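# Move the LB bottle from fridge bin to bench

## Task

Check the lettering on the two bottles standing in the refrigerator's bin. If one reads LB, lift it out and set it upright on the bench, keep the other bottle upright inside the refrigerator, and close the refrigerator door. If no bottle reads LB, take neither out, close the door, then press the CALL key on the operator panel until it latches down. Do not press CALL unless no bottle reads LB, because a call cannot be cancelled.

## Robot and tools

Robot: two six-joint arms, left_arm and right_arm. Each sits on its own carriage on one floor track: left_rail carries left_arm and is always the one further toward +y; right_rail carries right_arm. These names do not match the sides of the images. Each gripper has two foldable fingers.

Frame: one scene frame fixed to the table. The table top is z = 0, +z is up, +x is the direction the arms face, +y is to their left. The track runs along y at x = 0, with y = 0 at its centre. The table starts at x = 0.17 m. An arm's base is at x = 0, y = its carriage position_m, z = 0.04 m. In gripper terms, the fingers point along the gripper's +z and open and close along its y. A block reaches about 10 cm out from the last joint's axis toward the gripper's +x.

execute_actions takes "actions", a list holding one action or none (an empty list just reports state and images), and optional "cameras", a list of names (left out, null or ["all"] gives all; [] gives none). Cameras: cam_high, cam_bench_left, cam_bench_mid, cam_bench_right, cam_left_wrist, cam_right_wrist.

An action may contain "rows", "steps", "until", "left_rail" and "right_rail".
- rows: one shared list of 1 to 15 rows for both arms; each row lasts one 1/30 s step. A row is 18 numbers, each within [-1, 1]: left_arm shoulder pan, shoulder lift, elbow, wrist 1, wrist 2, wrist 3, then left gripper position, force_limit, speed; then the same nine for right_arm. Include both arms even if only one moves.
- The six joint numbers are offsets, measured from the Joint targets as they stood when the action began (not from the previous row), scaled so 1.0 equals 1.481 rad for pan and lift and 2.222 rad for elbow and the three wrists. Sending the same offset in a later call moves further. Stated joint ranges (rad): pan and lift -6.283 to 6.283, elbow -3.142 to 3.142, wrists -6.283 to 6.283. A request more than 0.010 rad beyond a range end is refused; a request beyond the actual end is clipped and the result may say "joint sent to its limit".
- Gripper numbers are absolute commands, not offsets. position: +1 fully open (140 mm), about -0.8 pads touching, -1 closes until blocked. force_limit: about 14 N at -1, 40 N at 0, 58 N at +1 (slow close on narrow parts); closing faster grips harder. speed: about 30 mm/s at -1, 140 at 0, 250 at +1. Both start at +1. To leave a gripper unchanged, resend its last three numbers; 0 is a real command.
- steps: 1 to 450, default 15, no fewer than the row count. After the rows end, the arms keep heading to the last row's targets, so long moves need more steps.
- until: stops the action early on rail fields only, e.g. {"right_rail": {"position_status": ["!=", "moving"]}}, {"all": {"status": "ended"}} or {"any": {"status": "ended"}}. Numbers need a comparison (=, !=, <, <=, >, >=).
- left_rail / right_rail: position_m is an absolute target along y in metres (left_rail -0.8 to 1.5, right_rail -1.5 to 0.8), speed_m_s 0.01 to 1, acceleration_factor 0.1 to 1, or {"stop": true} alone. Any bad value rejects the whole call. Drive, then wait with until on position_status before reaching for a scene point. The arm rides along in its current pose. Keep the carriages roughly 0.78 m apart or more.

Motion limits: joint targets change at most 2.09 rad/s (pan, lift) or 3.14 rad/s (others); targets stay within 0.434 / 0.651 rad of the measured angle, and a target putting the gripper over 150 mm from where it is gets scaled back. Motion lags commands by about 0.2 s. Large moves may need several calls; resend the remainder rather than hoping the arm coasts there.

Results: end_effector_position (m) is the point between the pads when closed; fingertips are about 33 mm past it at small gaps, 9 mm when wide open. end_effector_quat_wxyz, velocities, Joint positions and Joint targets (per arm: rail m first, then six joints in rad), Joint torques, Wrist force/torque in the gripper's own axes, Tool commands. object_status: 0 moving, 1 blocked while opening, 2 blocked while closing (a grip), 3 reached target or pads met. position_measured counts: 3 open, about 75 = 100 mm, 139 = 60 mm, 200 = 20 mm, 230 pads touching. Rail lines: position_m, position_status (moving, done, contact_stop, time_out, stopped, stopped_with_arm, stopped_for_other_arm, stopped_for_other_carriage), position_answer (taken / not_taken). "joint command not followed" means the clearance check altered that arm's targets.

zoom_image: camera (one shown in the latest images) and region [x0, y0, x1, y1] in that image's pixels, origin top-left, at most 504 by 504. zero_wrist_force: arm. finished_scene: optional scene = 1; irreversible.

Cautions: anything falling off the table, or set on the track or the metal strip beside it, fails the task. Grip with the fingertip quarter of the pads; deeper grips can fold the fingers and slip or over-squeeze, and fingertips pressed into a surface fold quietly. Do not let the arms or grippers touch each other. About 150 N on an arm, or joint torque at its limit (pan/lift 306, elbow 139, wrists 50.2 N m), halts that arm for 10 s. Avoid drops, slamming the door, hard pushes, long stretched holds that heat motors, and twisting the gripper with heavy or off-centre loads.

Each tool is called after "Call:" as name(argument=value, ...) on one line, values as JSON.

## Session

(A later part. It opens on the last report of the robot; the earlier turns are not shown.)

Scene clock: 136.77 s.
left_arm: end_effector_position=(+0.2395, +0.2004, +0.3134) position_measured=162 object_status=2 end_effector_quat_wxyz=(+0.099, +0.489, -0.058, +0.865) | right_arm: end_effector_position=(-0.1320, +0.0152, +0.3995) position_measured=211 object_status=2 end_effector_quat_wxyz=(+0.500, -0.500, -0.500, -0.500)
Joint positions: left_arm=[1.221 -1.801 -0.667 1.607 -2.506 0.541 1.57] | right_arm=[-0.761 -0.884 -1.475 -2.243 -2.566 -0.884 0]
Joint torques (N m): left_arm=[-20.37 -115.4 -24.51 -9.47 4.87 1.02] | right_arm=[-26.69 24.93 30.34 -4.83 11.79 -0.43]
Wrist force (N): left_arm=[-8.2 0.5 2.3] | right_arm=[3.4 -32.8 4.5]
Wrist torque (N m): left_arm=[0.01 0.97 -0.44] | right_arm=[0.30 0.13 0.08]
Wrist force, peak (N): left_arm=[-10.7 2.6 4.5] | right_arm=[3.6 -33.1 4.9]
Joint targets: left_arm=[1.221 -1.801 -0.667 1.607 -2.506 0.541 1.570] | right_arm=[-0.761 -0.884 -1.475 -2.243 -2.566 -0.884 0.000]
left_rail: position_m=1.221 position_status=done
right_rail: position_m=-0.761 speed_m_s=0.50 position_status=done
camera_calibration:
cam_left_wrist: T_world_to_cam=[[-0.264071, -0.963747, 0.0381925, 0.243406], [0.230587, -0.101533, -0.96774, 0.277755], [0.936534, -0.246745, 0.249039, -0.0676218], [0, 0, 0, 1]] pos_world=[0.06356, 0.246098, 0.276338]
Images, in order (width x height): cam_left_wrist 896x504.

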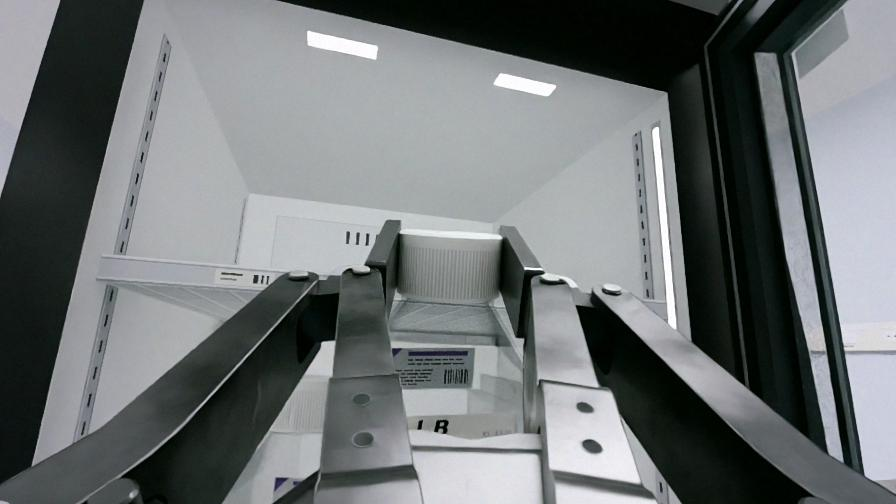

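Call:
execute_actions(actions=[{"rows":[[-0.0115,-0.0228,0.0076,0.0074,-0.0243,0,-0.98,0.9,-1,0,0,0,0,0,0,-1,0.2,-1],[-0.023,-0.0457,0.0152,0.0149,-0.0487,0,-0.98,0.9,-1,0,0,0,0,0,0,-1,0.2,-1],[-0.0344,-0.0685,0.0227,0.0223,-0.073,0,-0.98,0.9,-1,0,0,0,0,0,0,-1,0.2,-1],[-0.0459,-0.0914,0.0303,0.0297,-0.0974,0,-0.98,0.9,-1,0,0,0,0,0,0,-1,0.2,-1],[-0.0574,-0.1142,0.0379,0.0371,-0.1217,0,-0.98,0.9,-1,0,0,0,0,0,0,-1,0.2,-1],[-0.0689,-0.137,0.0455,0.0446,-0.1461,0,-0.98,0.9,-1,0,0,0,0,0,0,-1,0.2,-1],[-0.0804,-0.1599,0.0531,0.052,-0.1704,0,-0.98,0.9,-1,0,0,0,0,0,0,-1,0.2,-1],[-0.0918,-0.1827,0.0606,0.0594,-0.1948,0,-0.98,0.9,-1,0,0,0,0,0,0,-1,0.2,-1],[-0.1033,-0.2056,0.0682,0.0669,-0.2191,0,-0.98,0.9,-1,0,0,0,0,0,0,-1,0.2,-1],[-0.1148,-0.2284,0.0758,0.0743,-0.2435,0,-0.98,0.9,-1,0,0,0,0,0,0,-1,0.2,-1]],"steps":30}], cameras=["cam_left_wrist","cam_right_wrist","cam_high"])

Scene clock: 138.80 s.
left_arm: end_effector_position=(+0.1395, +0.2301, +0.3406) position_measured=162 object_status=2 end_effector_quat_wxyz=(+0.141, +0.693, -0.140, +0.693) | right_arm: end_effector_position=(-0.1320, +0.0152, +0.3995) position_measured=211 object_status=2 end_effector_quat_wxyz=(+0.500, -0.500, -0.500, -0.500)
Joint positions: left_arm=[1.221 -1.971 -1.006 1.775 -2.341 0 1.57] | right_arm=[-0.761 -0.884 -1.475 -2.243 -2.566 -0.884 0]
Joint torques (N m): left_arm=[-19.86 -98.42 -32.37 -1.89 1.63 0.73] | right_arm=[-26.67 23.1 29.53 -4.64 11.76 -0.44]
Wrist force (N): left_arm=[-6.2 1.4 1.6] | right_arm=[3.5 -31.8 4.5]
Wrist torque (N m): left_arm=[0.26 0.48 -0.26] | right_arm=[0.36 0.11 0.08]
Wrist force, peak (N): left_arm=[-13.9 0.4 3.0] | right_arm=[3.3 -33.1 4.5]
Joint targets: left_arm=[1.221 -1.971 -1.006 1.775 -2.341 0.000 1.570] | right_arm=[-0.761 -0.884 -1.475 -2.243 -2.566 -0.884 0.000]
left_rail: position_m=1.221 position_status=done
right_rail: position_m=-0.761 speed_m_s=0.50 position_status=done
camera_calibration:
cam_left_wrist: T_world_to_cam=[[-0.398269, -0.915553, 0.0560739, 0.246079], [-0.283045, 0.0645175, -0.956934, 0.359861], [0.872506, -0.396989, -0.284838, 0.251861], [0, 0, 0, 1]] pos_world=[-0.0198879, 0.302067, 0.402304]
cam_right_wrist: T_world_to_cam=[[0.99987, 0.00581315, -0.0150544, 0.154376], [-0.0119396, -0.361128, -0.93244, 0.372572], [-0.010857, 0.932498, -0.361011, 0.306638], [0, 0, 0, 1]] pos_world=[-0.146579, -0.152291, 0.460425]
Images, in order (width x height): cam_high 896x504, cam_left_wrist 896x504, cam_right_wrist 896x504.

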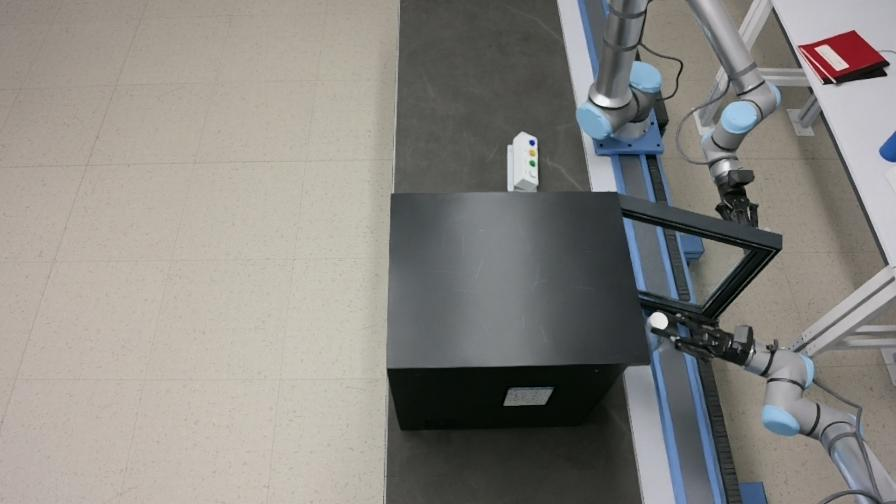

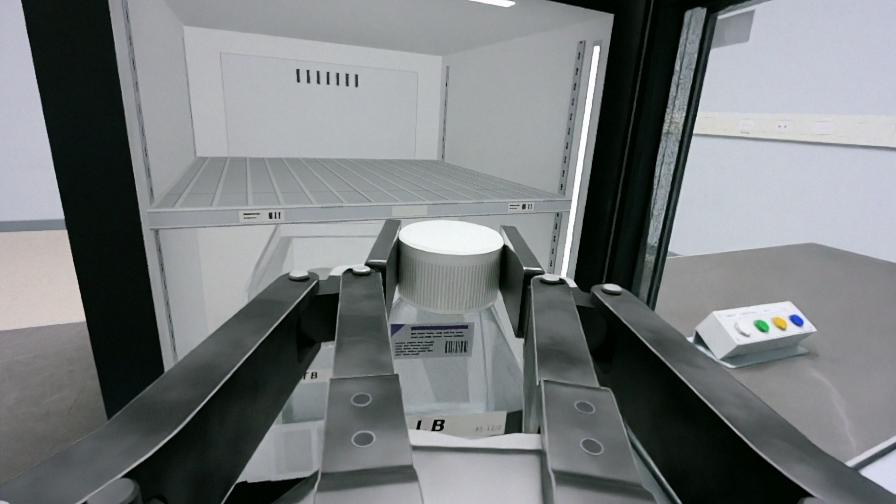

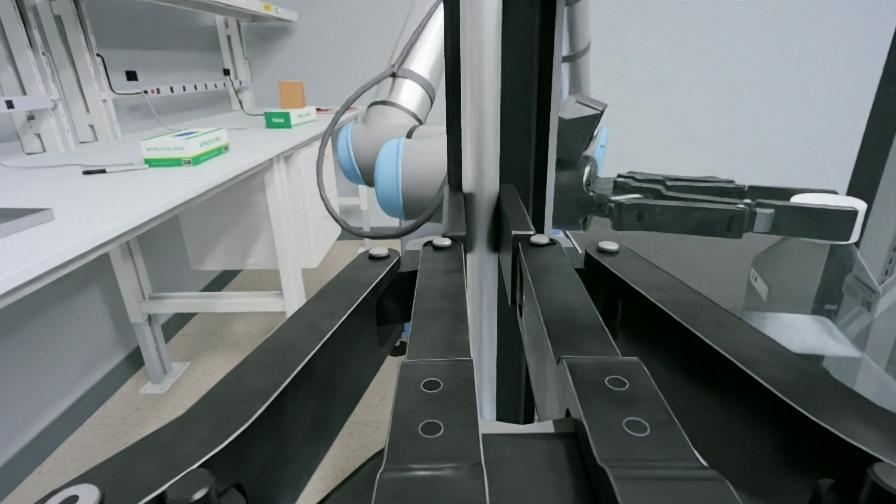

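Call:
zoom_image(camera="cam_right_wrist", region=[640, 150, 896, 410])

Call:
zoom_image(camera="cam_left_wrist", region=[200, 180, 620, 500])

Scaled by 1.938 from the camera's 896x504 image, which has a finer 1280x720 frame.

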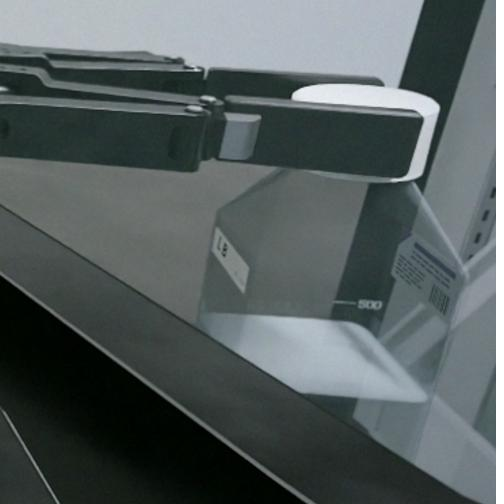

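Scaled by 1.200 from the camera's 896x504 image, which has a finer 1280x720 frame.

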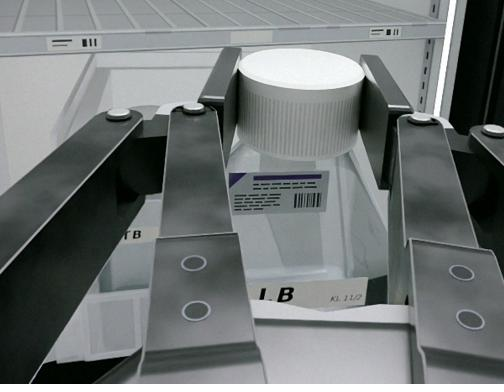

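Call:
execute_actions(actions=[{"left_rail":{"position_m":1.5,"speed_m_s":0.4,"acceleration_factor":0.4},"steps":120,"until":{"left_rail":{"position_status":["!=","moving"]}}}], cameras=["cam_left_wrist"])

Call:
execute_actions(actions=[{"rows":[[0.0136,-0.007,0.0143,-0.0096,-0.0039,0,-0.98,0.9,-1,0,0,0,0,0,0,-1,0.2,-1],[0.0272,-0.014,0.0285,-0.0192,-0.0079,0,-0.98,0.9,-1,0,0,0,0,0,0,-1,0.2,-1],[0.0408,-0.021,0.0428,-0.0289,-0.0118,0,-0.98,0.9,-1,0,0,0,0,0,0,-1,0.2,-1],[0.0544,-0.0279,0.0571,-0.0385,-0.0158,0,-0.98,0.9,-1,0,0,0,0,0,0,-1,0.2,-1],[0.068,-0.0349,0.0713,-0.0481,-0.0197,0,-0.98,0.9,-1,0,0,0,0,0,0,-1,0.2,-1],[0.0816,-0.0419,0.0856,-0.0577,-0.0237,0,-0.98,0.9,-1,0,0,0,0,0,0,-1,0.2,-1],[0.0952,-0.0489,0.0999,-0.0673,-0.0276,0,-0.98,0.9,-1,0,0,0,0,0,0,-1,0.2,-1],[0.1088,-0.0559,0.1141,-0.0769,-0.0315,0,-0.98,0.9,-1,0,0,0,0,0,0,-1,0.2,-1],[0.1224,-0.0629,0.1284,-0.0866,-0.0355,0,-0.98,0.9,-1,0,0,0,0,0,0,-1,0.2,-1],[0.136,-0.0698,0.1427,-0.0962,-0.0394,0,-0.98,0.9,-1,0,0,0,0,0,0,-1,0.2,-1],[0.1496,-0.0768,0.1569,-0.1058,-0.0434,0,-0.98,0.9,-1,0,0,0,0,0,0,-1,0.2,-1],[0.1632,-0.0838,0.1712,-0.1154,-0.0473,0,-0.98,0.9,-1,0,0,0,0,0,0,-1,0.2,-1]],"steps":35}], cameras=["cam_left_wrist","cam_bench_left"])

Call:
zoom_image(camera="cam_bench_left", region=[180, 180, 460, 380])

Scene clock: 142.50 s.
left_arm: end_effector_position=(+0.1395, +0.5087, +0.3406) position_measured=162 object_status=2 end_effector_quat_wxyz=(+0.141, +0.693, -0.140, +0.693) | right_arm: end_effector_position=(-0.1320, +0.0152, +0.3995) position_measured=211 object_status=2 end_effector_quat_wxyz=(+0.500, -0.500, -0.500, -0.500)
Joint positions: left_arm=[1.5 -1.971 -1.006 1.775 -2.341 0 1.57] | right_arm=[-0.761 -0.884 -1.475 -2.243 -2.566 -0.884 0]
Joint torques (N m): left_arm=[-14.83 -91.44 -44.77 -2.84 2.53 0.14] | right_arm=[-28.17 24.07 30.06 -4.1 11.52 -0.56]
Wrist force (N): left_arm=[-6.5 1.7 1.5] | right_arm=[3.4 -32.2 4.9]
Wrist torque (N m): left_arm=[0.34 0.57 -0.27] | right_arm=[0.28 0.14 0.08]
Wrist force, peak (N): left_arm=[-7.1 2.2 2.0] | right_arm=[3.2 -32.4 4.7]
Joint targets: left_arm=[1.500 -1.971 -1.006 1.775 -2.341 0.000 1.570] | right_arm=[-0.761 -0.884 -1.475 -2.243 -2.566 -0.884 0.000]
Tool commands: left_gripper/position=-0.98 left_gripper/force_limit=+0.9 left_gripper/speed=-1.0 right_gripper/position=-1.0 right_gripper/force_limit=+0.2 right_gripper/speed=-1.0
left_rail: position_m=1.500 speed_m_s=0.40 position_status=done
right_rail: position_m=-0.761 speed_m_s=0.50 position_status=done
camera_calibration:
cam_left_wrist: T_world_to_cam=[[-0.398296, -0.915541, 0.0560768, 0.501235], [-0.283235, 0.06461, -0.956872, 0.341798], [0.872432, -0.397001, -0.285047, 0.362592], [0, 0, 0, 1]] pos_world=[-0.0198878, 0.580767, 0.402305]
Images, in order (width x height): cam_left_wrist 896x504.

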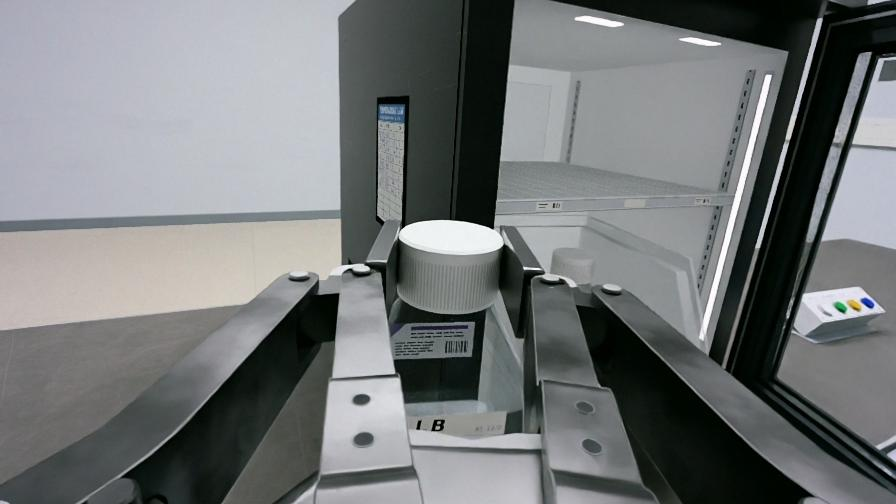

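Scene clock: 143.87 s.
left_arm: end_effector_position=(+0.3994, +0.7497, +0.2504) position_measured=162 object_status=2 end_effector_quat_wxyz=(+0.053, +0.741, -0.058, +0.667) | right_arm: end_effector_position=(-0.1320, +0.0152, +0.3995) position_measured=211 object_status=2 end_effector_quat_wxyz=(+0.500, -0.500, -0.500, -0.500)
Joint positions: left_arm=[1.5 -1.729 -1.13 2.155 -2.597 -0.105 1.57] | right_arm=[-0.761 -0.884 -1.475 -2.243 -2.566 -0.884 0]
Joint torques (N m): left_arm=[20.03 -81.46 -22.99 -9.49 1.62 0.06] | right_arm=[-26.34 23.48 29.01 -4.13 11.78 -0.55]
Wrist force (N): left_arm=[-6.3 1.9 2.1] | right_arm=[3.5 -32.1 4.7]
Wrist torque (N m): left_arm=[0.45 0.65 -0.29] | right_arm=[0.30 0.12 0.08]
Wrist force, peak (N): left_arm=[-8.0 -5.0 7.3] | right_arm=[3.3 -32.4 4.6]
Joint targets: left_arm=[1.500 -1.729 -1.130 2.156 -2.597 -0.105 1.570] | right_arm=[-0.761 -0.884 -1.475 -2.243 -2.566 -0.884 0.000]
left_rail: position_m=1.500 speed_m_s=0.40 position_status=done
right_rail: position_m=-0.761 speed_m_s=0.50 position_status=done
camera_calibration:
cam_left_wrist: T_world_to_cam=[[-0.161718, -0.985193, 0.0569477, 0.787918], [-0.387983, 0.0104144, -0.921608, 0.387319], [0.907368, -0.171135, -0.383922, 0.0473301], [0, 0, 0, 1]] pos_world=[0.234747, 0.780317, 0.330257]
Images, in order (width x height): cam_bench_left 896x504, cam_left_wrist 896x504.

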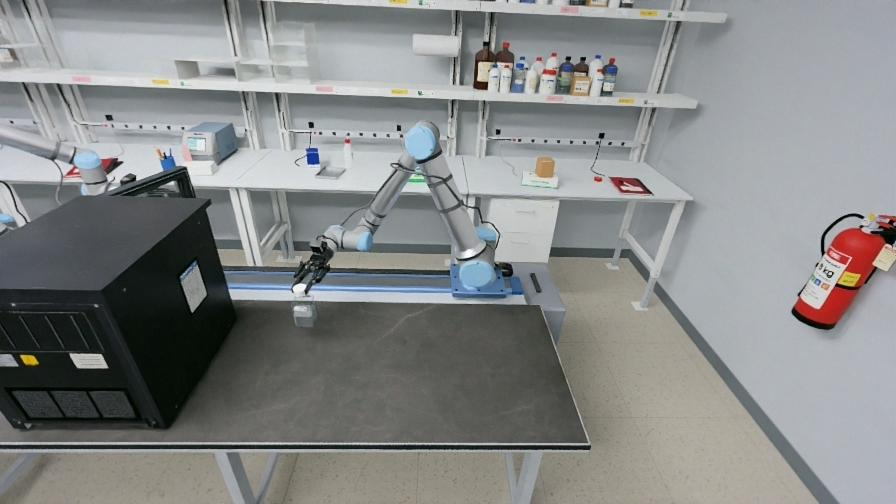

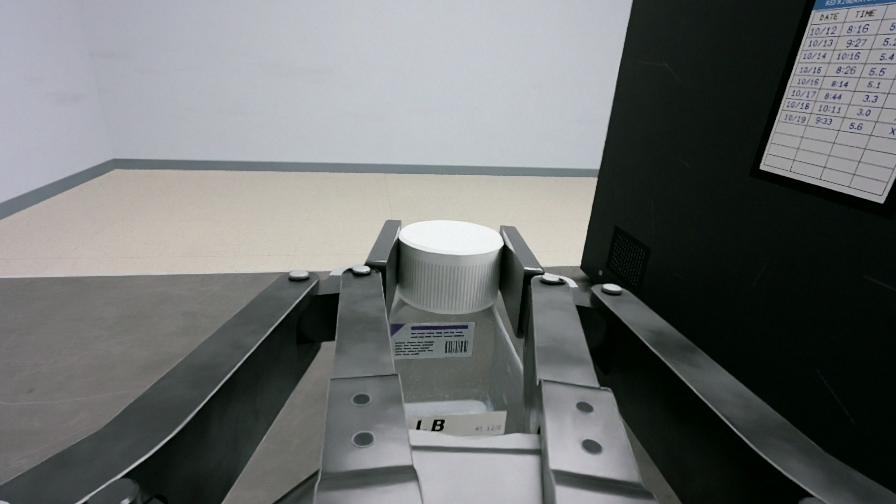

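Scaled by 1.800 from the camera's 896x504 image, which has a finer 1280x720 frame.

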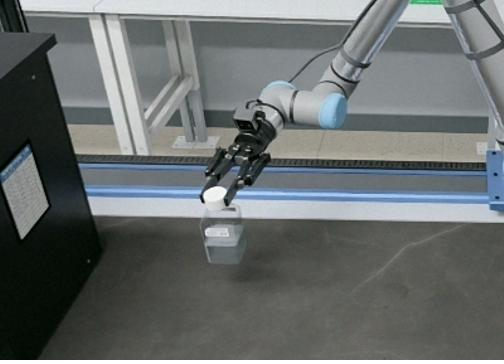

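Call:
execute_actions(actions=[{"rows":[[0,0.0141,0.0003,-0.0097,0,0,-0.98,0.9,-1,0,0,0,0,0,0,-1,0.2,-1],[0,0.0283,0.0006,-0.0195,0,0,-0.98,0.9,-1,0,0,0,0,0,0,-1,0.2,-1],[0,0.0424,0.001,-0.0292,0,0,-0.98,0.9,-1,0,0,0,0,0,0,-1,0.2,-1],[0,0.0566,0.0013,-0.039,0,0,-0.98,0.9,-1,0,0,0,0,0,0,-1,0.2,-1],[0,0.0707,0.0016,-0.0487,0,0,-0.98,0.9,-1,0,0,0,0,0,0,-1,0.2,-1],[0,0.0848,0.002,-0.0584,0,0,-0.98,0.9,-1,0,0,0,0,0,0,-1,0.2,-1],[0,0.099,0.0023,-0.0682,0,0,-0.98,0.9,-1,0,0,0,0,0,0,-1,0.2,-1],[0,0.1131,0.0026,-0.0779,0,0,-0.98,0.9,-1,0,0,0,0,0,0,-1,0.2,-1]],"steps":25}], cameras=["cam_bench_left"])

Call:
zoom_image(camera="cam_bench_left", region=[240, 250, 380, 350])

Scene clock: 145.50 s.
left_arm: end_effector_position=(+0.3994, +0.7497, +0.1555) position_measured=162 object_status=2 end_effector_quat_wxyz=(+0.053, +0.741, -0.058, +0.667) | right_arm: end_effector_position=(-0.1320, +0.0152, +0.3995) position_measured=211 object_status=2 end_effector_quat_wxyz=(+0.500, -0.500, -0.500, -0.500)
Joint positions: left_arm=[1.5 -1.729 -0.963 2.161 -2.77 -0.105 1.57] | right_arm=[-0.761 -0.884 -1.475 -2.243 -2.566 -0.884 0]
Joint torques (N m): left_arm=[7.65 -1.35 18.79 0.35 -21.82 -0.05] | right_arm=[-27.3 24.5 28.96 -3.76 11.62 -0.41]
Wrist force (N): left_arm=[71.5 16.0 -9.1] | right_arm=[3.3 -31.9 4.6]
Wrist torque (N m): left_arm=[0.39 1.84 0.07] | right_arm=[0.34 0.16 0.08]
Wrist force, peak (N): left_arm=[71.5 16.0 -9.1] | right_arm=[3.5 -32.3 4.5]
Joint targets: left_arm=[1.500 -1.729 -0.962 2.161 -2.770 -0.105 1.570] | right_arm=[-0.761 -0.884 -1.475 -2.243 -2.566 -0.884 0.000]
left_rail: position_m=1.500 speed_m_s=0.40 position_status=done
right_rail: position_m=-0.761 speed_m_s=0.50 position_status=done
Images, in order (width x height): cam_bench_left 896x504.

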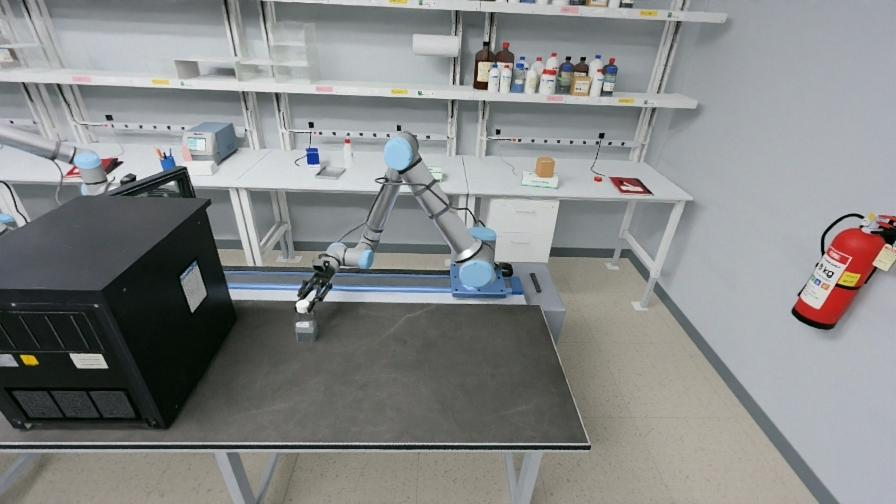

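Scaled by 3.600 from the camera's 896x504 image, which has a finer 1280x720 frame.

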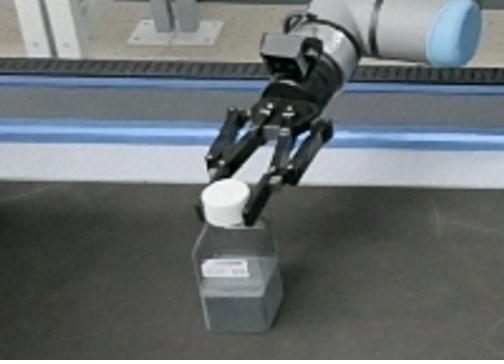

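Call:
execute_actions(actions=[{"rows":[[0,-0.003,-0.0001,0.002,0,0,-0.98,0.9,-1,0,0,0,0,0,0,-1,0.2,-1]],"steps":12}], cameras=["cam_left_wrist","cam_bench_left"])

Call:
zoom_image(camera="cam_bench_left", region=[240, 250, 380, 350])

Scene clock: 146.47 s.
left_arm: end_effector_position=(+0.3994, +0.7497, +0.1575) position_measured=162 object_status=2 end_effector_quat_wxyz=(+0.053, +0.741, -0.059, +0.667) | right_arm: end_effector_position=(-0.1320, +0.0152, +0.3995) position_measured=211 object_status=2 end_effector_quat_wxyz=(+0.500, -0.500, -0.500, -0.500)
Joint positions: left_arm=[1.5 -1.729 -0.967 2.161 -2.766 -0.105 1.57] | right_arm=[-0.761 -0.884 -1.475 -2.243 -2.566 -0.884 0]
Joint torques (N m): left_arm=[-2.03 -84.81 -31.92 -1.72 6.22 -0.4] | right_arm=[-27.21 22.27 29.32 -3.62 11.46 -0.55]
Wrist force (N): left_arm=[-4.7 1.7 1.9] | right_arm=[3.3 -31.8 4.8]
Wrist torque (N m): left_arm=[0.40 0.78 -0.27] | right_arm=[0.35 0.16 0.08]
Wrist force, peak (N): left_arm=[77.8 17.1 -9.7] | right_arm=[3.4 -32.3 4.6]
Joint targets: left_arm=[1.500 -1.729 -0.967 2.161 -2.766 -0.105 1.570] | right_arm=[-0.761 -0.884 -1.475 -2.243 -2.566 -0.884 0.000]
left_rail: position_m=1.500 speed_m_s=0.40 position_status=done
right_rail: position_m=-0.761 speed_m_s=0.50 position_status=done
camera_calibration:
cam_left_wrist: T_world_to_cam=[[-0.161633, -0.985237, 0.0564137, 0.79325], [-0.388194, 0.0109201, -0.921513, 0.301335], [0.907293, -0.170846, -0.384229, 0.0115106], [0, 0, 0, 1]] pos_world=[0.234748, 0.780216, 0.237356]
Images, in order (width x height): cam_bench_left 896x504, cam_left_wrist 896x504.

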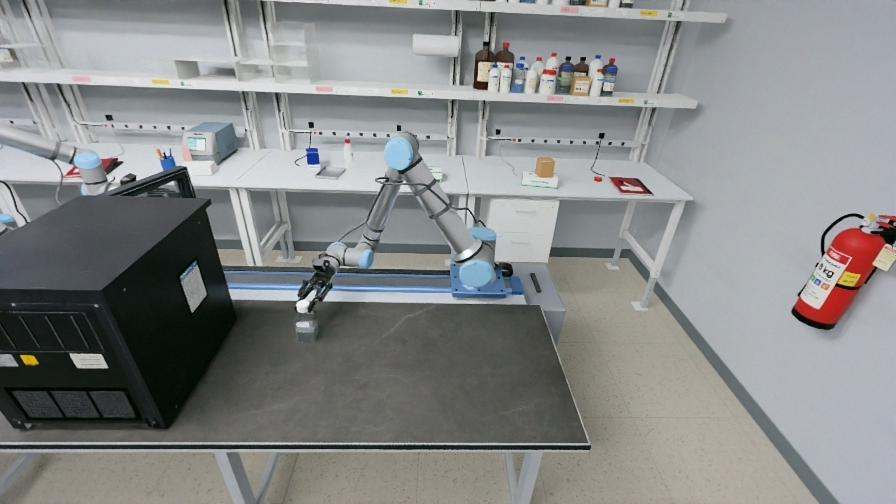

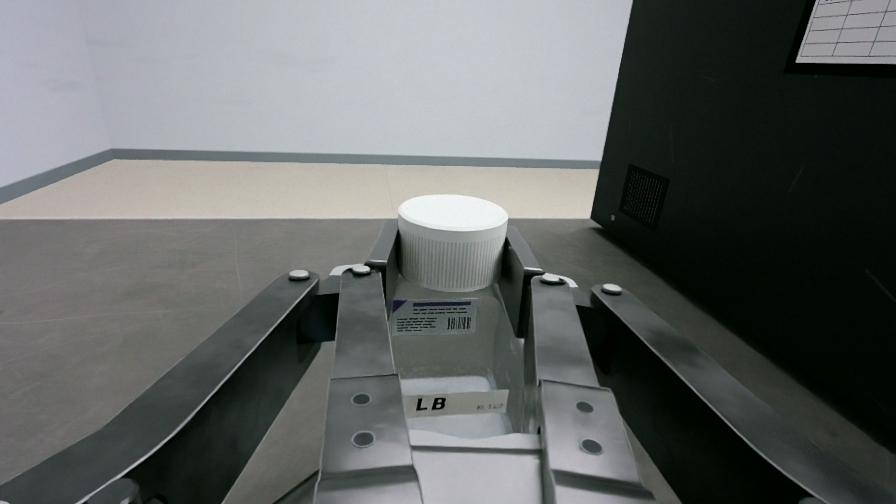

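Scaled by 3.600 from the camera's 896x504 image, which has a finer 1280x720 frame.

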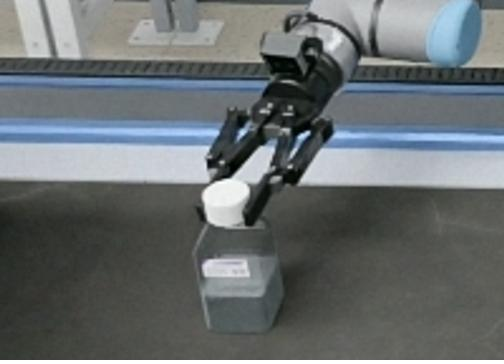

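Call:
execute_actions(actions=[{"rows":[[0,0.0017,0.0001,-0.0011,0,0,-0.98,0.9,-1,0,0,0,0,0,0,-1,0.2,-1]],"steps":12}], cameras=[])

Scene clock: 147.30 s.
left_arm: end_effector_position=(+0.3994, +0.7496, +0.1565) position_measured=162 object_status=2 end_effector_quat_wxyz=(+0.053, +0.741, -0.058, +0.667) | right_arm: end_effector_position=(-0.1320, +0.0152, +0.3995) position_measured=211 object_status=2 end_effector_quat_wxyz=(+0.500, -0.500, -0.500, -0.500)
Joint positions: left_arm=[1.5 -1.729 -0.964 2.161 -2.768 -0.105 1.57] | right_arm=[-0.761 -0.884 -1.475 -2.243 -2.566 -0.884 0]
Joint torques (N m): left_arm=[-11.81 -27.16 -3.59 -5.17 -9.25 -0.47] | right_arm=[-26.16 23.51 28.81 -3.7 11.45 -0.21]
Wrist force (N): left_arm=[26.6 -1.0 -10.5] | right_arm=[3.2 -32.2 4.6]
Wrist torque (N m): left_arm=[-0.10 2.27 0.03] | right_arm=[0.26 0.18 0.08]
Wrist force, peak (N): left_arm=[26.6 -1.0 -10.5] | right_arm=[3.2 -32.4 4.5]
Joint targets: left_arm=[1.500 -1.729 -0.964 2.161 -2.768 -0.105 1.570] | right_arm=[-0.761 -0.884 -1.475 -2.243 -2.566 -0.884 0.000]
left_rail: position_m=1.500 speed_m_s=0.40 position_status=done
right_rail: position_m=-0.761 speed_m_s=0.50 position_status=done
No camera images: "cameras" was empty.

Call:
execute_actions(actions=[{"rows":[[0,0,0,0,0,0,-0.1,0.9,-1,0,0,0,0,0,0,-1,0.2,-1]],"steps":30}], cameras=["cam_left_wrist","cam_bench_left"])

Call:
zoom_image(camera="cam_bench_left", region=[240, 250, 380, 350])

Scene clock: 148.77 s.
left_arm: end_effector_position=(+0.3994, +0.7497, +0.1563) position_measured=141 object_status=3 end_effector_quat_wxyz=(+0.053, +0.741, -0.059, +0.667) | right_arm: end_effector_position=(-0.1320, +0.0152, +0.3995) position_measured=211 object_status=2 end_effector_quat_wxyz=(+0.500, -0.500, -0.500, -0.500)
Joint positions: left_arm=[1.5 -1.729 -0.964 2.161 -2.768 -0.105 1.57] | right_arm=[-0.761 -0.884 -1.475 -2.243 -2.566 -0.884 0]
Joint torques (N m): left_arm=[-17.89 -84.54 -31.69 -1.71 5.7 -0.62] | right_arm=[-26.45 24.38 29.12 -3.45 11.6 -0.4]
Wrist force (N): left_arm=[-6.9 -1.8 -0.1] | right_arm=[3.3 -32.1 4.4]
Wrist torque (N m): left_arm=[-0.40 1.66 -0.28] | right_arm=[0.28 0.16 0.08]
Wrist force, peak (N): left_arm=[31.7 1.0 -12.3] | right_arm=[3.2 -32.3 4.5]
Joint targets: left_arm=[1.500 -1.729 -0.964 2.161 -2.768 -0.105 1.570] | right_arm=[-0.761 -0.884 -1.475 -2.243 -2.566 -0.884 0.000]
left_rail: position_m=1.500 speed_m_s=0.40 position_status=done
right_rail: position_m=-0.761 speed_m_s=0.50 position_status=done
camera_calibration:
cam_left_wrist: T_world_to_cam=[[-0.161742, -0.985207, 0.0566352, 0.793372], [-0.388017, 0.0107228, -0.92159, 0.300266], [0.907349, -0.171035, -0.384011, 0.0111118], [0, 0, 0, 1]] pos_world=[0.234747, 0.780316, 0.236056]
Images, in order (width x height): cam_bench_left 896x504, cam_left_wrist 896x504.

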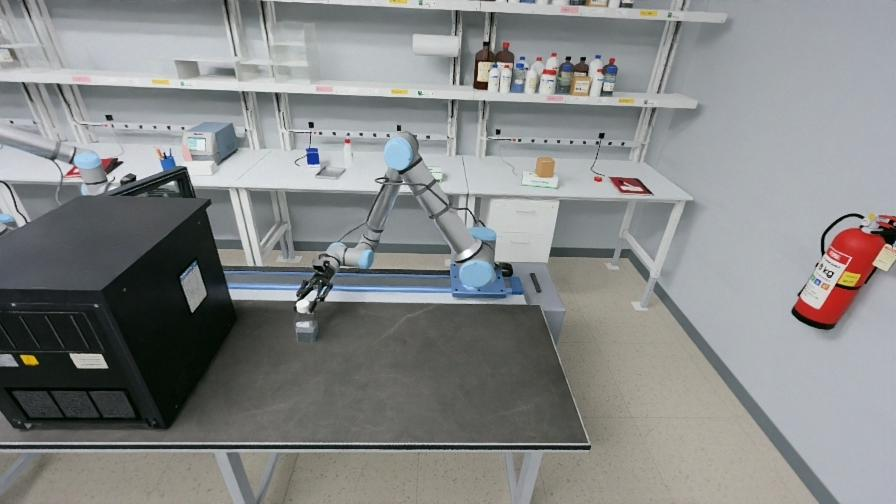

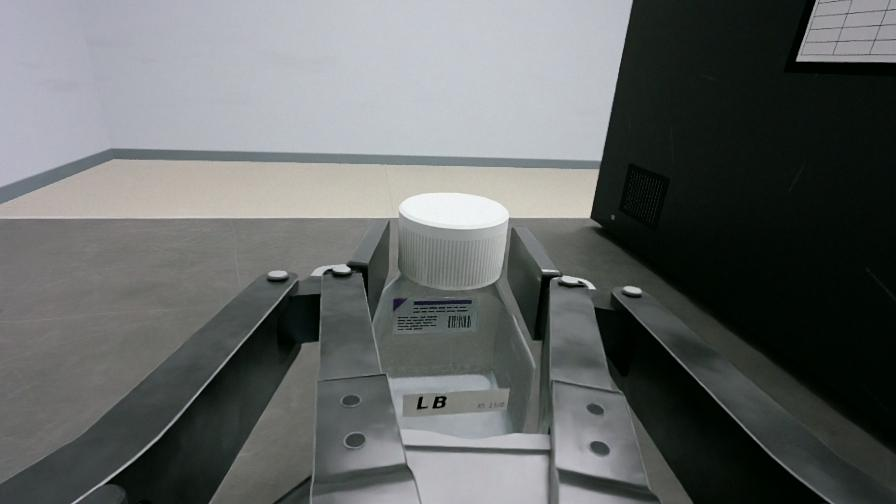

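Scaled by 3.600 from the camera's 896x504 image, which has a finer 1280x720 frame.

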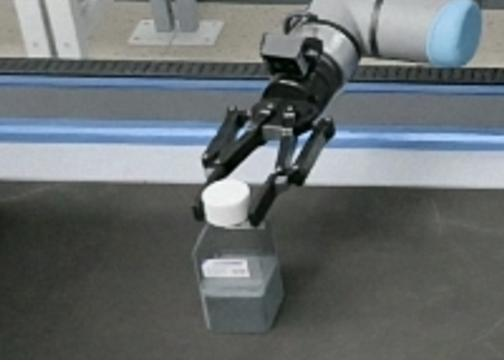

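Call:
execute_actions(actions=[{"rows":[[0,0,0,0,0,0,0.2,0.9,-1,0,0,0,0,0,0,-1,0.2,-1]],"steps":25}], cameras=["cam_left_wrist","cam_bench_mid"])

Scene clock: 150.03 s.
left_arm: end_effector_position=(+0.3994, +0.7497, +0.1563) position_measured=104 object_status=0 end_effector_quat_wxyz=(+0.053, +0.741, -0.059, +0.667) | right_arm: end_effector_position=(-0.1320, +0.0152, +0.3995) position_measured=211 object_status=2 end_effector_quat_wxyz=(+0.500, -0.500, -0.500, -0.500)
Joint positions: left_arm=[1.5 -1.729 -0.964 2.161 -2.768 -0.105 1.57] | right_arm=[-0.761 -0.884 -1.475 -2.243 -2.566 -0.884 0]
Joint torques (N m): left_arm=[-17.95 -83.5 -31.14 -1.33 5.52 -0.63] | right_arm=[-27.59 25.31 29.16 -3.41 11.7 -0.48]
Wrist force (N): left_arm=[-7.0 -2.0 0.1] | right_arm=[3.2 -32.0 4.6]
Wrist torque (N m): left_arm=[-0.44 1.68 -0.29] | right_arm=[0.31 0.17 0.08]
Wrist force, peak (N): left_arm=[-7.6 -2.3 0.1] | right_arm=[3.2 -32.3 4.6]
Joint targets: left_arm=[1.500 -1.729 -0.964 2.161 -2.768 -0.105 1.570] | right_arm=[-0.761 -0.884 -1.475 -2.243 -2.566 -0.884 0.000]
left_rail: position_m=1.500 speed_m_s=0.40 position_status=done
right_rail: position_m=-0.761 speed_m_s=0.50 position_status=done
camera_calibration:
cam_left_wrist: T_world_to_cam=[[-0.161742, -0.985207, 0.0566352, 0.793367], [-0.388017, 0.0107228, -0.92159, 0.300358], [0.907349, -0.171035, -0.384011, 0.0111502], [0, 0, 0, 1]] pos_world=[0.234747, 0.780316, 0.236156]
Images, in order (width x height): cam_bench_mid 896x504, cam_left_wrist 896x504.

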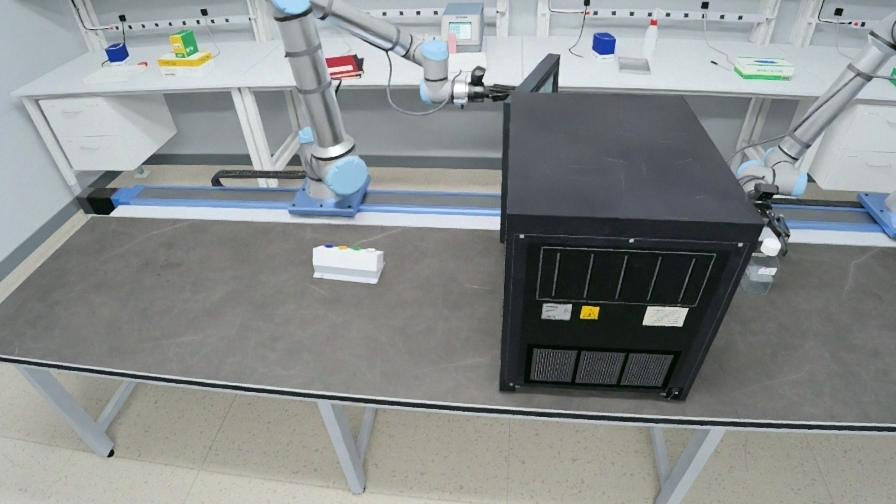

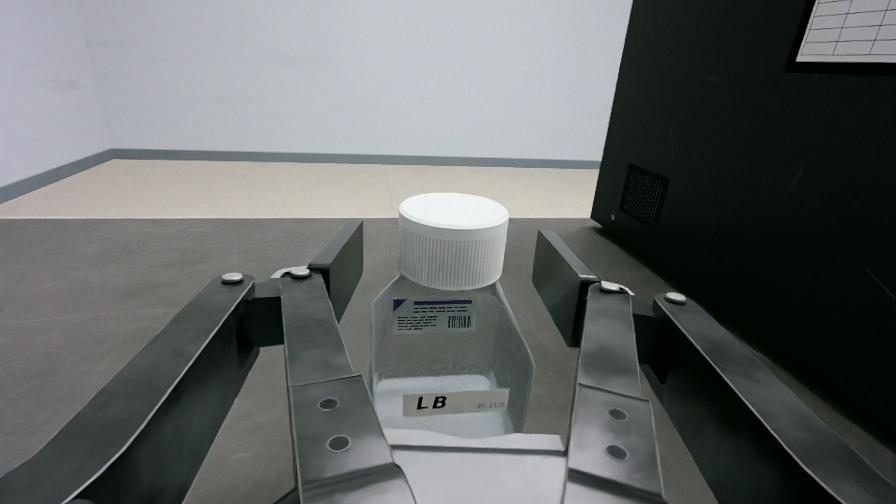

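Call:
execute_actions(actions=[{"rows":[[-0.0129,-0.0059,0.0075,-0.0036,0,0,0.2,0.9,-1,0,0,0,0,0,0,-1,0.2,-1],[-0.0259,-0.0118,0.015,-0.0071,0,0,0.2,0.9,-1,0,0,0,0,0,0,-1,0.2,-1],[-0.0388,-0.0177,0.0225,-0.0107,0,0,0.2,0.9,-1,0,0,0,0,0,0,-1,0.2,-1],[-0.0518,-0.0236,0.03,-0.0142,0,0,0.2,0.9,-1,0,0,0,0,0,0,-1,0.2,-1],[-0.0647,-0.0295,0.0375,-0.0178,0,0,0.2,0.9,-1,0,0,0,0,0,0,-1,0.2,-1],[-0.0776,-0.0354,0.045,-0.0214,0,0,0.2,0.9,-1,0,0,0,0,0,0,-1,0.2,-1],[-0.0906,-0.0413,0.0525,-0.0249,0,0,0.2,0.9,-1,0,0,0,0,0,0,-1,0.2,-1],[-0.1035,-0.0472,0.06,-0.0285,0,0,0.2,0.9,-1,0,0,0,0,0,0,-1,0.2,-1],[-0.1165,-0.0531,0.0675,-0.032,0,0,0.2,0.9,-1,0,0,0,0,0,0,-1,0.2,-1],[-0.1294,-0.059,0.075,-0.0356,0,0,0.2,0.9,-1,0,0,0,0,0,0,-1,0.2,-1]],"steps":25}], cameras=["cam_left_wrist","cam_bench_left"])

Scene clock: 152.03 s.
left_arm: end_effector_position=(+0.2795, +0.7700, +0.1700) position_measured=104 object_status=3 end_effector_quat_wxyz=(+0.117, +0.732, -0.129, +0.659) | right_arm: end_effector_position=(-0.1320, +0.0152, +0.3995) position_measured=211 object_status=2 end_effector_quat_wxyz=(+0.500, -0.500, -0.500, -0.500)
Joint positions: left_arm=[1.5 -1.921 -1.051 2.328 -2.847 -0.105 1.57] | right_arm=[-0.761 -0.884 -1.475 -2.243 -2.566 -0.884 0]
Joint torques (N m): left_arm=[-17.32 -76.01 -9.87 -9.19 4.18 -1.03] | right_arm=[-26.27 24.57 28.88 -3.15 11.71 -0.15]
Wrist force (N): left_arm=[-6.8 -2.0 -0.3] | right_arm=[3.1 -32.0 4.2]
Wrist torque (N m): left_arm=[-0.53 1.62 -0.18] | right_arm=[0.30 0.21 0.08]
Wrist force, peak (N): left_arm=[-7.9 -1.0 3.4] | right_arm=[3.3 -32.5 4.5]
Joint targets: left_arm=[1.500 -1.921 -1.052 2.328 -2.847 -0.105 1.570] | right_arm=[-0.761 -0.884 -1.475 -2.243 -2.566 -0.884 0.000]
left_rail: position_m=1.500 speed_m_s=0.40 position_status=done
right_rail: position_m=-0.761 speed_m_s=0.50 position_status=done
camera_calibration:
cam_left_wrist: T_world_to_cam=[[-0.346167, -0.936468, 0.0565269, 0.807294], [-0.378848, 0.0844125, -0.921601, 0.206862], [0.858279, -0.340443, -0.384, 0.272774], [0, 0, 0, 1]] pos_world=[0.123712, 0.831407, 0.249756]
Images, in order (width x height): cam_bench_left 896x504, cam_left_wrist 896x504.

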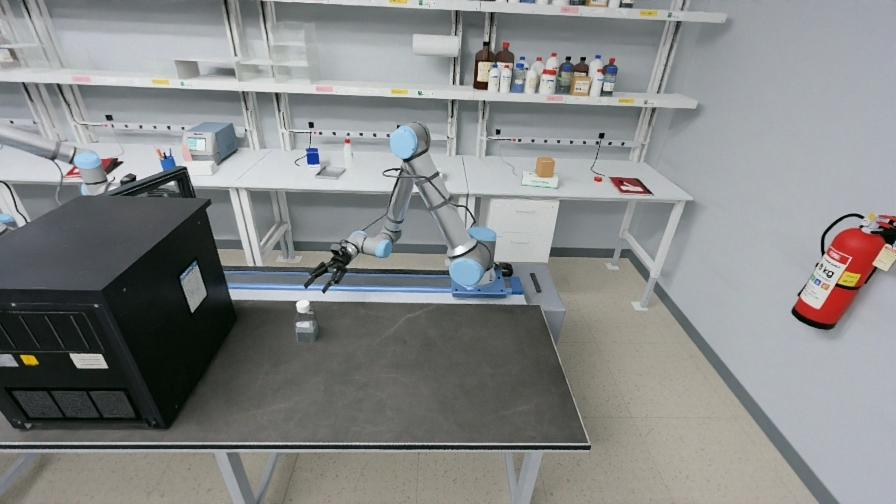

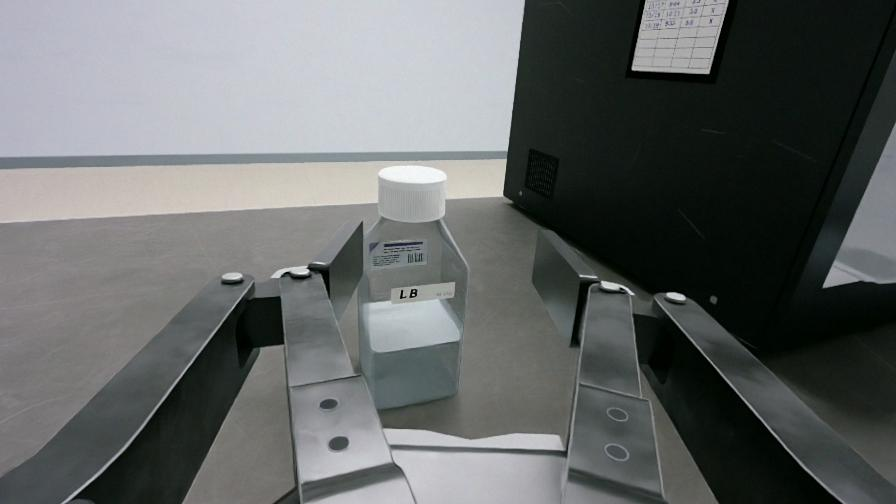

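Call:
execute_actions(actions=[{"rows":[[0,0,0,0,0,0,0.2,0.9,-1,-0.0022,-0.0135,0.0087,-0.0002,0.0078,0,-1,0.2,-1],[0,0,0,0,0,0,0.2,0.9,-1,-0.0046,-0.0269,0.0174,-0.0004,0.0156,0,-1,0.2,-1],[0,0,0,0,0,0,0.2,0.9,-1,-0.0071,-0.0401,0.0261,-0.0006,0.0234,0,-1,0.2,-1],[0,0,0,0,0,0,0.2,0.9,-1,-0.0098,-0.0531,0.0347,-0.0008,0.0312,0,-1,0.2,-1],[0,0,0,0,0,0,0.2,0.9,-1,-0.0126,-0.0659,0.0434,-0.001,0.039,0,-1,0.2,-1],[0,0,0,0,0,0,0.2,0.9,-1,-0.0156,-0.0785,0.052,-0.0012,0.0468,0,-1,0.2,-1],[0,0,0,0,0,0,0.2,0.9,-1,-0.0188,-0.091,0.0606,-0.0013,0.0547,0,-1,0.2,-1],[0,0,0,0,0,0,0.2,0.9,-1,-0.0221,-0.1033,0.0692,-0.0015,0.0625,0,-1,0.2,-1],[0,0,0,0,0,0,0.2,0.9,-1,-0.0255,-0.1154,0.0778,-0.0017,0.0703,0,-1,0.2,-1],[0,0,0,0,0,0,0.2,0.9,-1,-0.029,-0.1273,0.0863,-0.0019,0.0781,0,-1,0.2,-1],[0,0,0,0,0,0,0.2,0.9,-1,-0.0325,-0.139,0.0949,-0.0021,0.0859,0,-1,0.2,-1],[0,0,0,0,0,0,0.2,0.9,-1,-0.0361,-0.1506,0.1035,-0.0023,0.0937,0,-1,0.2,-1]],"steps":22}], cameras=[])

Scene clock: 154.77 s.
left_arm: end_effector_position=(+0.2794, +0.7700, +0.1700) position_measured=104 object_status=3 end_effector_quat_wxyz=(+0.117, +0.732, -0.129, +0.659) | right_arm: end_effector_position=(-0.1025, +0.1217, +0.4011) position_measured=211 object_status=2 end_effector_quat_wxyz=(-0.431, +0.561, +0.430, +0.561)
Joint positions: left_arm=[1.5 -1.921 -1.052 2.328 -2.847 -0.105 1.57] | right_arm=[-0.761 -0.937 -1.697 -2.013 -2.571 -0.676 0]
Joint torques (N m): left_arm=[-20.29 -74.12 -10.25 -9.32 2.18 -1.39] | right_arm=[-16.53 63.8 66.36 4.55 6.15 -0.36]
Wrist force (N): left_arm=[-6.9 -2.3 0.1] | right_arm=[-31.3 -8.9 0.9]
Wrist torque (N m): left_arm=[-0.59 1.65 -0.18] | right_arm=[0.28 -0.58 0.12]
Wrist force, peak (N): left_arm=[-7.3 -2.4 -0.1] | right_arm=[-45.8 -18.7 7.5]
Joint targets: left_arm=[1.500 -1.921 -1.052 2.328 -2.847 -0.105 1.570] | right_arm=[-0.761 -0.938 -1.698 -2.013 -2.571 -0.676 0.000]
left_rail: position_m=1.500 speed_m_s=0.40 position_status=done
right_rail: position_m=-0.761 speed_m_s=0.50 position_status=done
No camera images: "cameras" was empty.

Call:
execute_actions(actions=[{"rows":[[0,0,0,0,0,0,0.2,0.9,-1,-0.0046,-0.0117,0.0093,-0.0021,0.0068,0,-1,0.2,-1],[0,0,0,0,0,0,0.2,0.9,-1,-0.0092,-0.0234,0.0187,-0.0043,0.0135,0,-1,0.2,-1],[0,0,0,0,0,0,0.2,0.9,-1,-0.0137,-0.035,0.0282,-0.0064,0.0203,0,-1,0.2,-1],[0,0,0,0,0,0,0.2,0.9,-1,-0.0183,-0.0466,0.0377,-0.0085,0.027,0,-1,0.2,-1],[0,0,0,0,0,0,0.2,0.9,-1,-0.0229,-0.0581,0.0473,-0.0107,0.0338,0,-1,0.2,-1],[0,0,0,0,0,0,0.2,0.9,-1,-0.0275,-0.0695,0.0569,-0.0128,0.0406,0,-1,0.2,-1],[0,0,0,0,0,0,0.2,0.9,-1,-0.032,-0.0808,0.0666,-0.0149,0.0473,0,-1,0.2,-1],[0,0,0,0,0,0,0.2,0.9,-1,-0.0366,-0.0921,0.0764,-0.0171,0.0541,0,-1,0.2,-1],[0,0,0,0,0,0,0.2,0.9,-1,-0.0412,-0.1033,0.0862,-0.0192,0.0608,0,-1,0.2,-1],[0,0,0,0,0,0,0.2,0.9,-1,-0.0458,-0.1144,0.0961,-0.0213,0.0676,0,-1,0.2,-1],[0,0,0,0,0,0,0.2,0.9,-1,-0.0503,-0.1255,0.1061,-0.0235,0.0743,0,-1,0.2,-1],[0,0,0,0,0,0,0.2,0.9,-1,-0.0549,-0.1365,0.1161,-0.0256,0.0811,0,-1,0.2,-1]],"steps":22}], cameras=[])

Scene clock: 156.57 s.
left_arm: end_effector_position=(+0.2794, +0.7700, +0.1700) position_measured=104 object_status=3 end_effector_quat_wxyz=(+0.117, +0.732, -0.129, +0.659) | right_arm: end_effector_position=(-0.0465, +0.2179, +0.4002) position_measured=211 object_status=2 end_effector_quat_wxyz=(-0.354, +0.612, +0.354, +0.612)
Joint positions: left_arm=[1.5 -1.921 -1.052 2.328 -2.847 -0.105 1.57] | right_arm=[-0.761 -1.019 -1.9 -1.755 -2.628 -0.496 0]
Joint torques (N m): left_arm=[-20.04 -75.29 -9.86 -9.28 2.43 -1.68] | right_arm=[-14.35 64.01 49.67 -1.64 6.09 -0.23]
Wrist force (N): left_arm=[-7.0 -2.3 0.2] | right_arm=[-7.0 -8.3 1.3]
Wrist torque (N m): left_arm=[-0.61 1.69 -0.19] | right_arm=[0.47 -0.05 0.15]
Wrist force, peak (N): left_arm=[-7.3 -2.3 0.2] | right_arm=[-18.4 -57.3 9.1]
Joint targets: left_arm=[1.500 -1.921 -1.052 2.328 -2.847 -0.105 1.570] | right_arm=[-0.761 -1.019 -1.900 -1.755 -2.628 -0.496 0.000]
left_rail: position_m=1.500 speed_m_s=0.40 position_status=done
right_rail: position_m=-0.761 speed_m_s=0.50 position_status=done
No camera images: "cameras" was empty.

Call:
execute_actions(actions=[{"right_rail":{"position_m":-0.7604},"rows":[[0,0,0,0,0,0,0.2,0.9,-1,-0.0052,-0.0109,0.0102,-0.0035,0.0064,0,-1,0.2,-1],[0,0,0,0,0,0,0.2,0.9,-1,-0.0104,-0.0218,0.0204,-0.007,0.0127,0,-1,0.2,-1],[0,0,0,0,0,0,0.2,0.9,-1,-0.0156,-0.0326,0.0307,-0.0105,0.0191,0,-1,0.2,-1],[0,0,0,0,0,0,0.2,0.9,-1,-0.0208,-0.0434,0.0411,-0.0139,0.0255,0,-1,0.2,-1],[0,0,0,0,0,0,0.2,0.9,-1,-0.026,-0.0541,0.0515,-0.0174,0.0318,0,-1,0.2,-1],[0,0,0,0,0,0,0.2,0.9,-1,-0.0313,-0.0647,0.062,-0.0209,0.0382,0,-1,0.2,-1],[0,0,0,0,0,0,0.2,0.9,-1,-0.0365,-0.0752,0.0725,-0.0244,0.0446,0,-1,0.2,-1],[0,0,0,0,0,0,0.2,0.9,-1,-0.0417,-0.0857,0.0832,-0.0279,0.0509,0,-1,0.2,-1],[0,0,0,0,0,0,0.2,0.9,-1,-0.0469,-0.0962,0.0939,-0.0314,0.0573,0,-1,0.2,-1],[0,0,0,0,0,0,0.2,0.9,-1,-0.0521,-0.1066,0.1047,-0.0348,0.0637,0,-1,0.2,-1],[0,0,0,0,0,0,0.2,0.9,-1,-0.0573,-0.1169,0.1156,-0.0383,0.07,0,-1,0.2,-1],[0,0,0,0,0,0,0.2,0.9,-1,-0.0625,-0.1271,0.1265,-0.0418,0.0764,0,-1,0.2,-1]],"steps":22}], cameras=["cam_right_wrist"])

Call:
zoom_image(camera="cam_right_wrist", region=[540, 150, 896, 450])

Scene clock: 160.77 s.
left_arm: end_effector_position=(+0.2794, +0.7700, +0.1700) position_measured=104 object_status=3 end_effector_quat_wxyz=(+0.117, +0.732, -0.129, +0.659) | right_arm: end_effector_position=(+0.0311, +0.2969, +0.4002) position_measured=211 object_status=2 end_effector_quat_wxyz=(-0.271, +0.653, +0.271, +0.653)
Joint positions: left_arm=[1.5 -1.921 -1.052 2.328 -2.847 -0.105 1.57] | right_arm=[-0.76 -1.111 -2.088 -1.474 -2.721 -0.326 0]
Joint torques (N m): left_arm=[-20.01 -74.04 -10.51 -9.32 2.39 -2.05] | right_arm=[-9.24 80.06 53.77 -2.36 3.6 -0.43]
Wrist force (N): left_arm=[-6.8 -2.3 0.0] | right_arm=[-6.6 -2.1 0.7]
Wrist torque (N m): left_arm=[-0.59 1.61 -0.19] | right_arm=[0.45 -0.10 0.20]
Wrist force, peak (N): left_arm=[-7.3 -2.7 -0.2] | right_arm=[28.6 -36.4 5.3]
Joint targets: left_arm=[1.500 -1.921 -1.052 2.328 -2.847 -0.105 1.570] | right_arm=[-0.760 -1.111 -2.088 -1.474 -2.721 -0.326 0.000]
left_rail: position_m=1.500 speed_m_s=0.40 position_status=done
right_rail: position_m=-0.760 speed_m_s=0.50 position_status=done
camera_calibration:
cam_right_wrist: T_world_to_cam=[[0.71122, -0.702802, -0.015343, 0.209113], [-0.263757, -0.246558, -0.932546, 0.450705], [0.651612, 0.667292, -0.360726, 0.104002], [0, 0, 0, 1]] pos_world=[-0.0976178, 0.188689, 0.461027]
Images, in order (width x height): cam_right_wrist 896x504.

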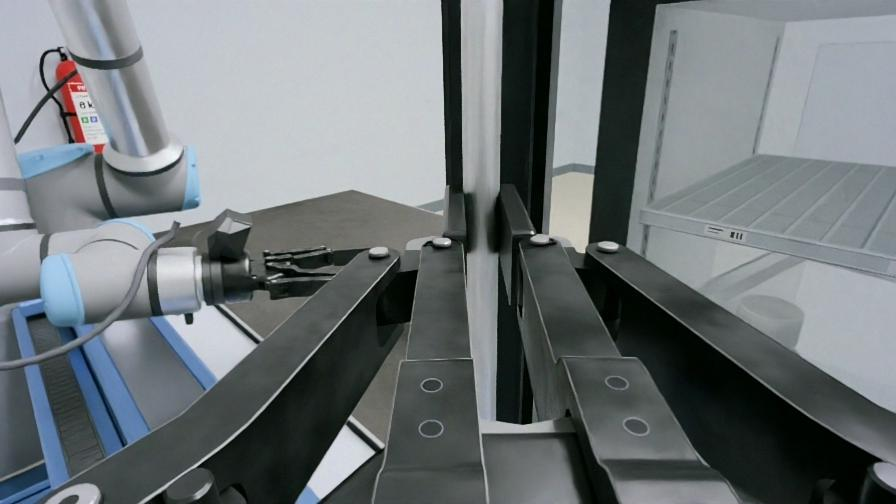

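Scaled by 1.416 from the camera's 896x504 image, which has a finer 1280x720 frame.

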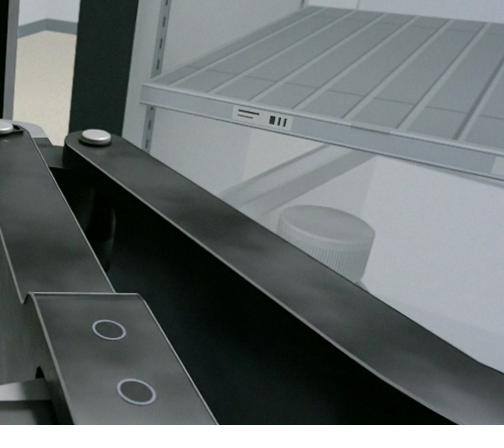

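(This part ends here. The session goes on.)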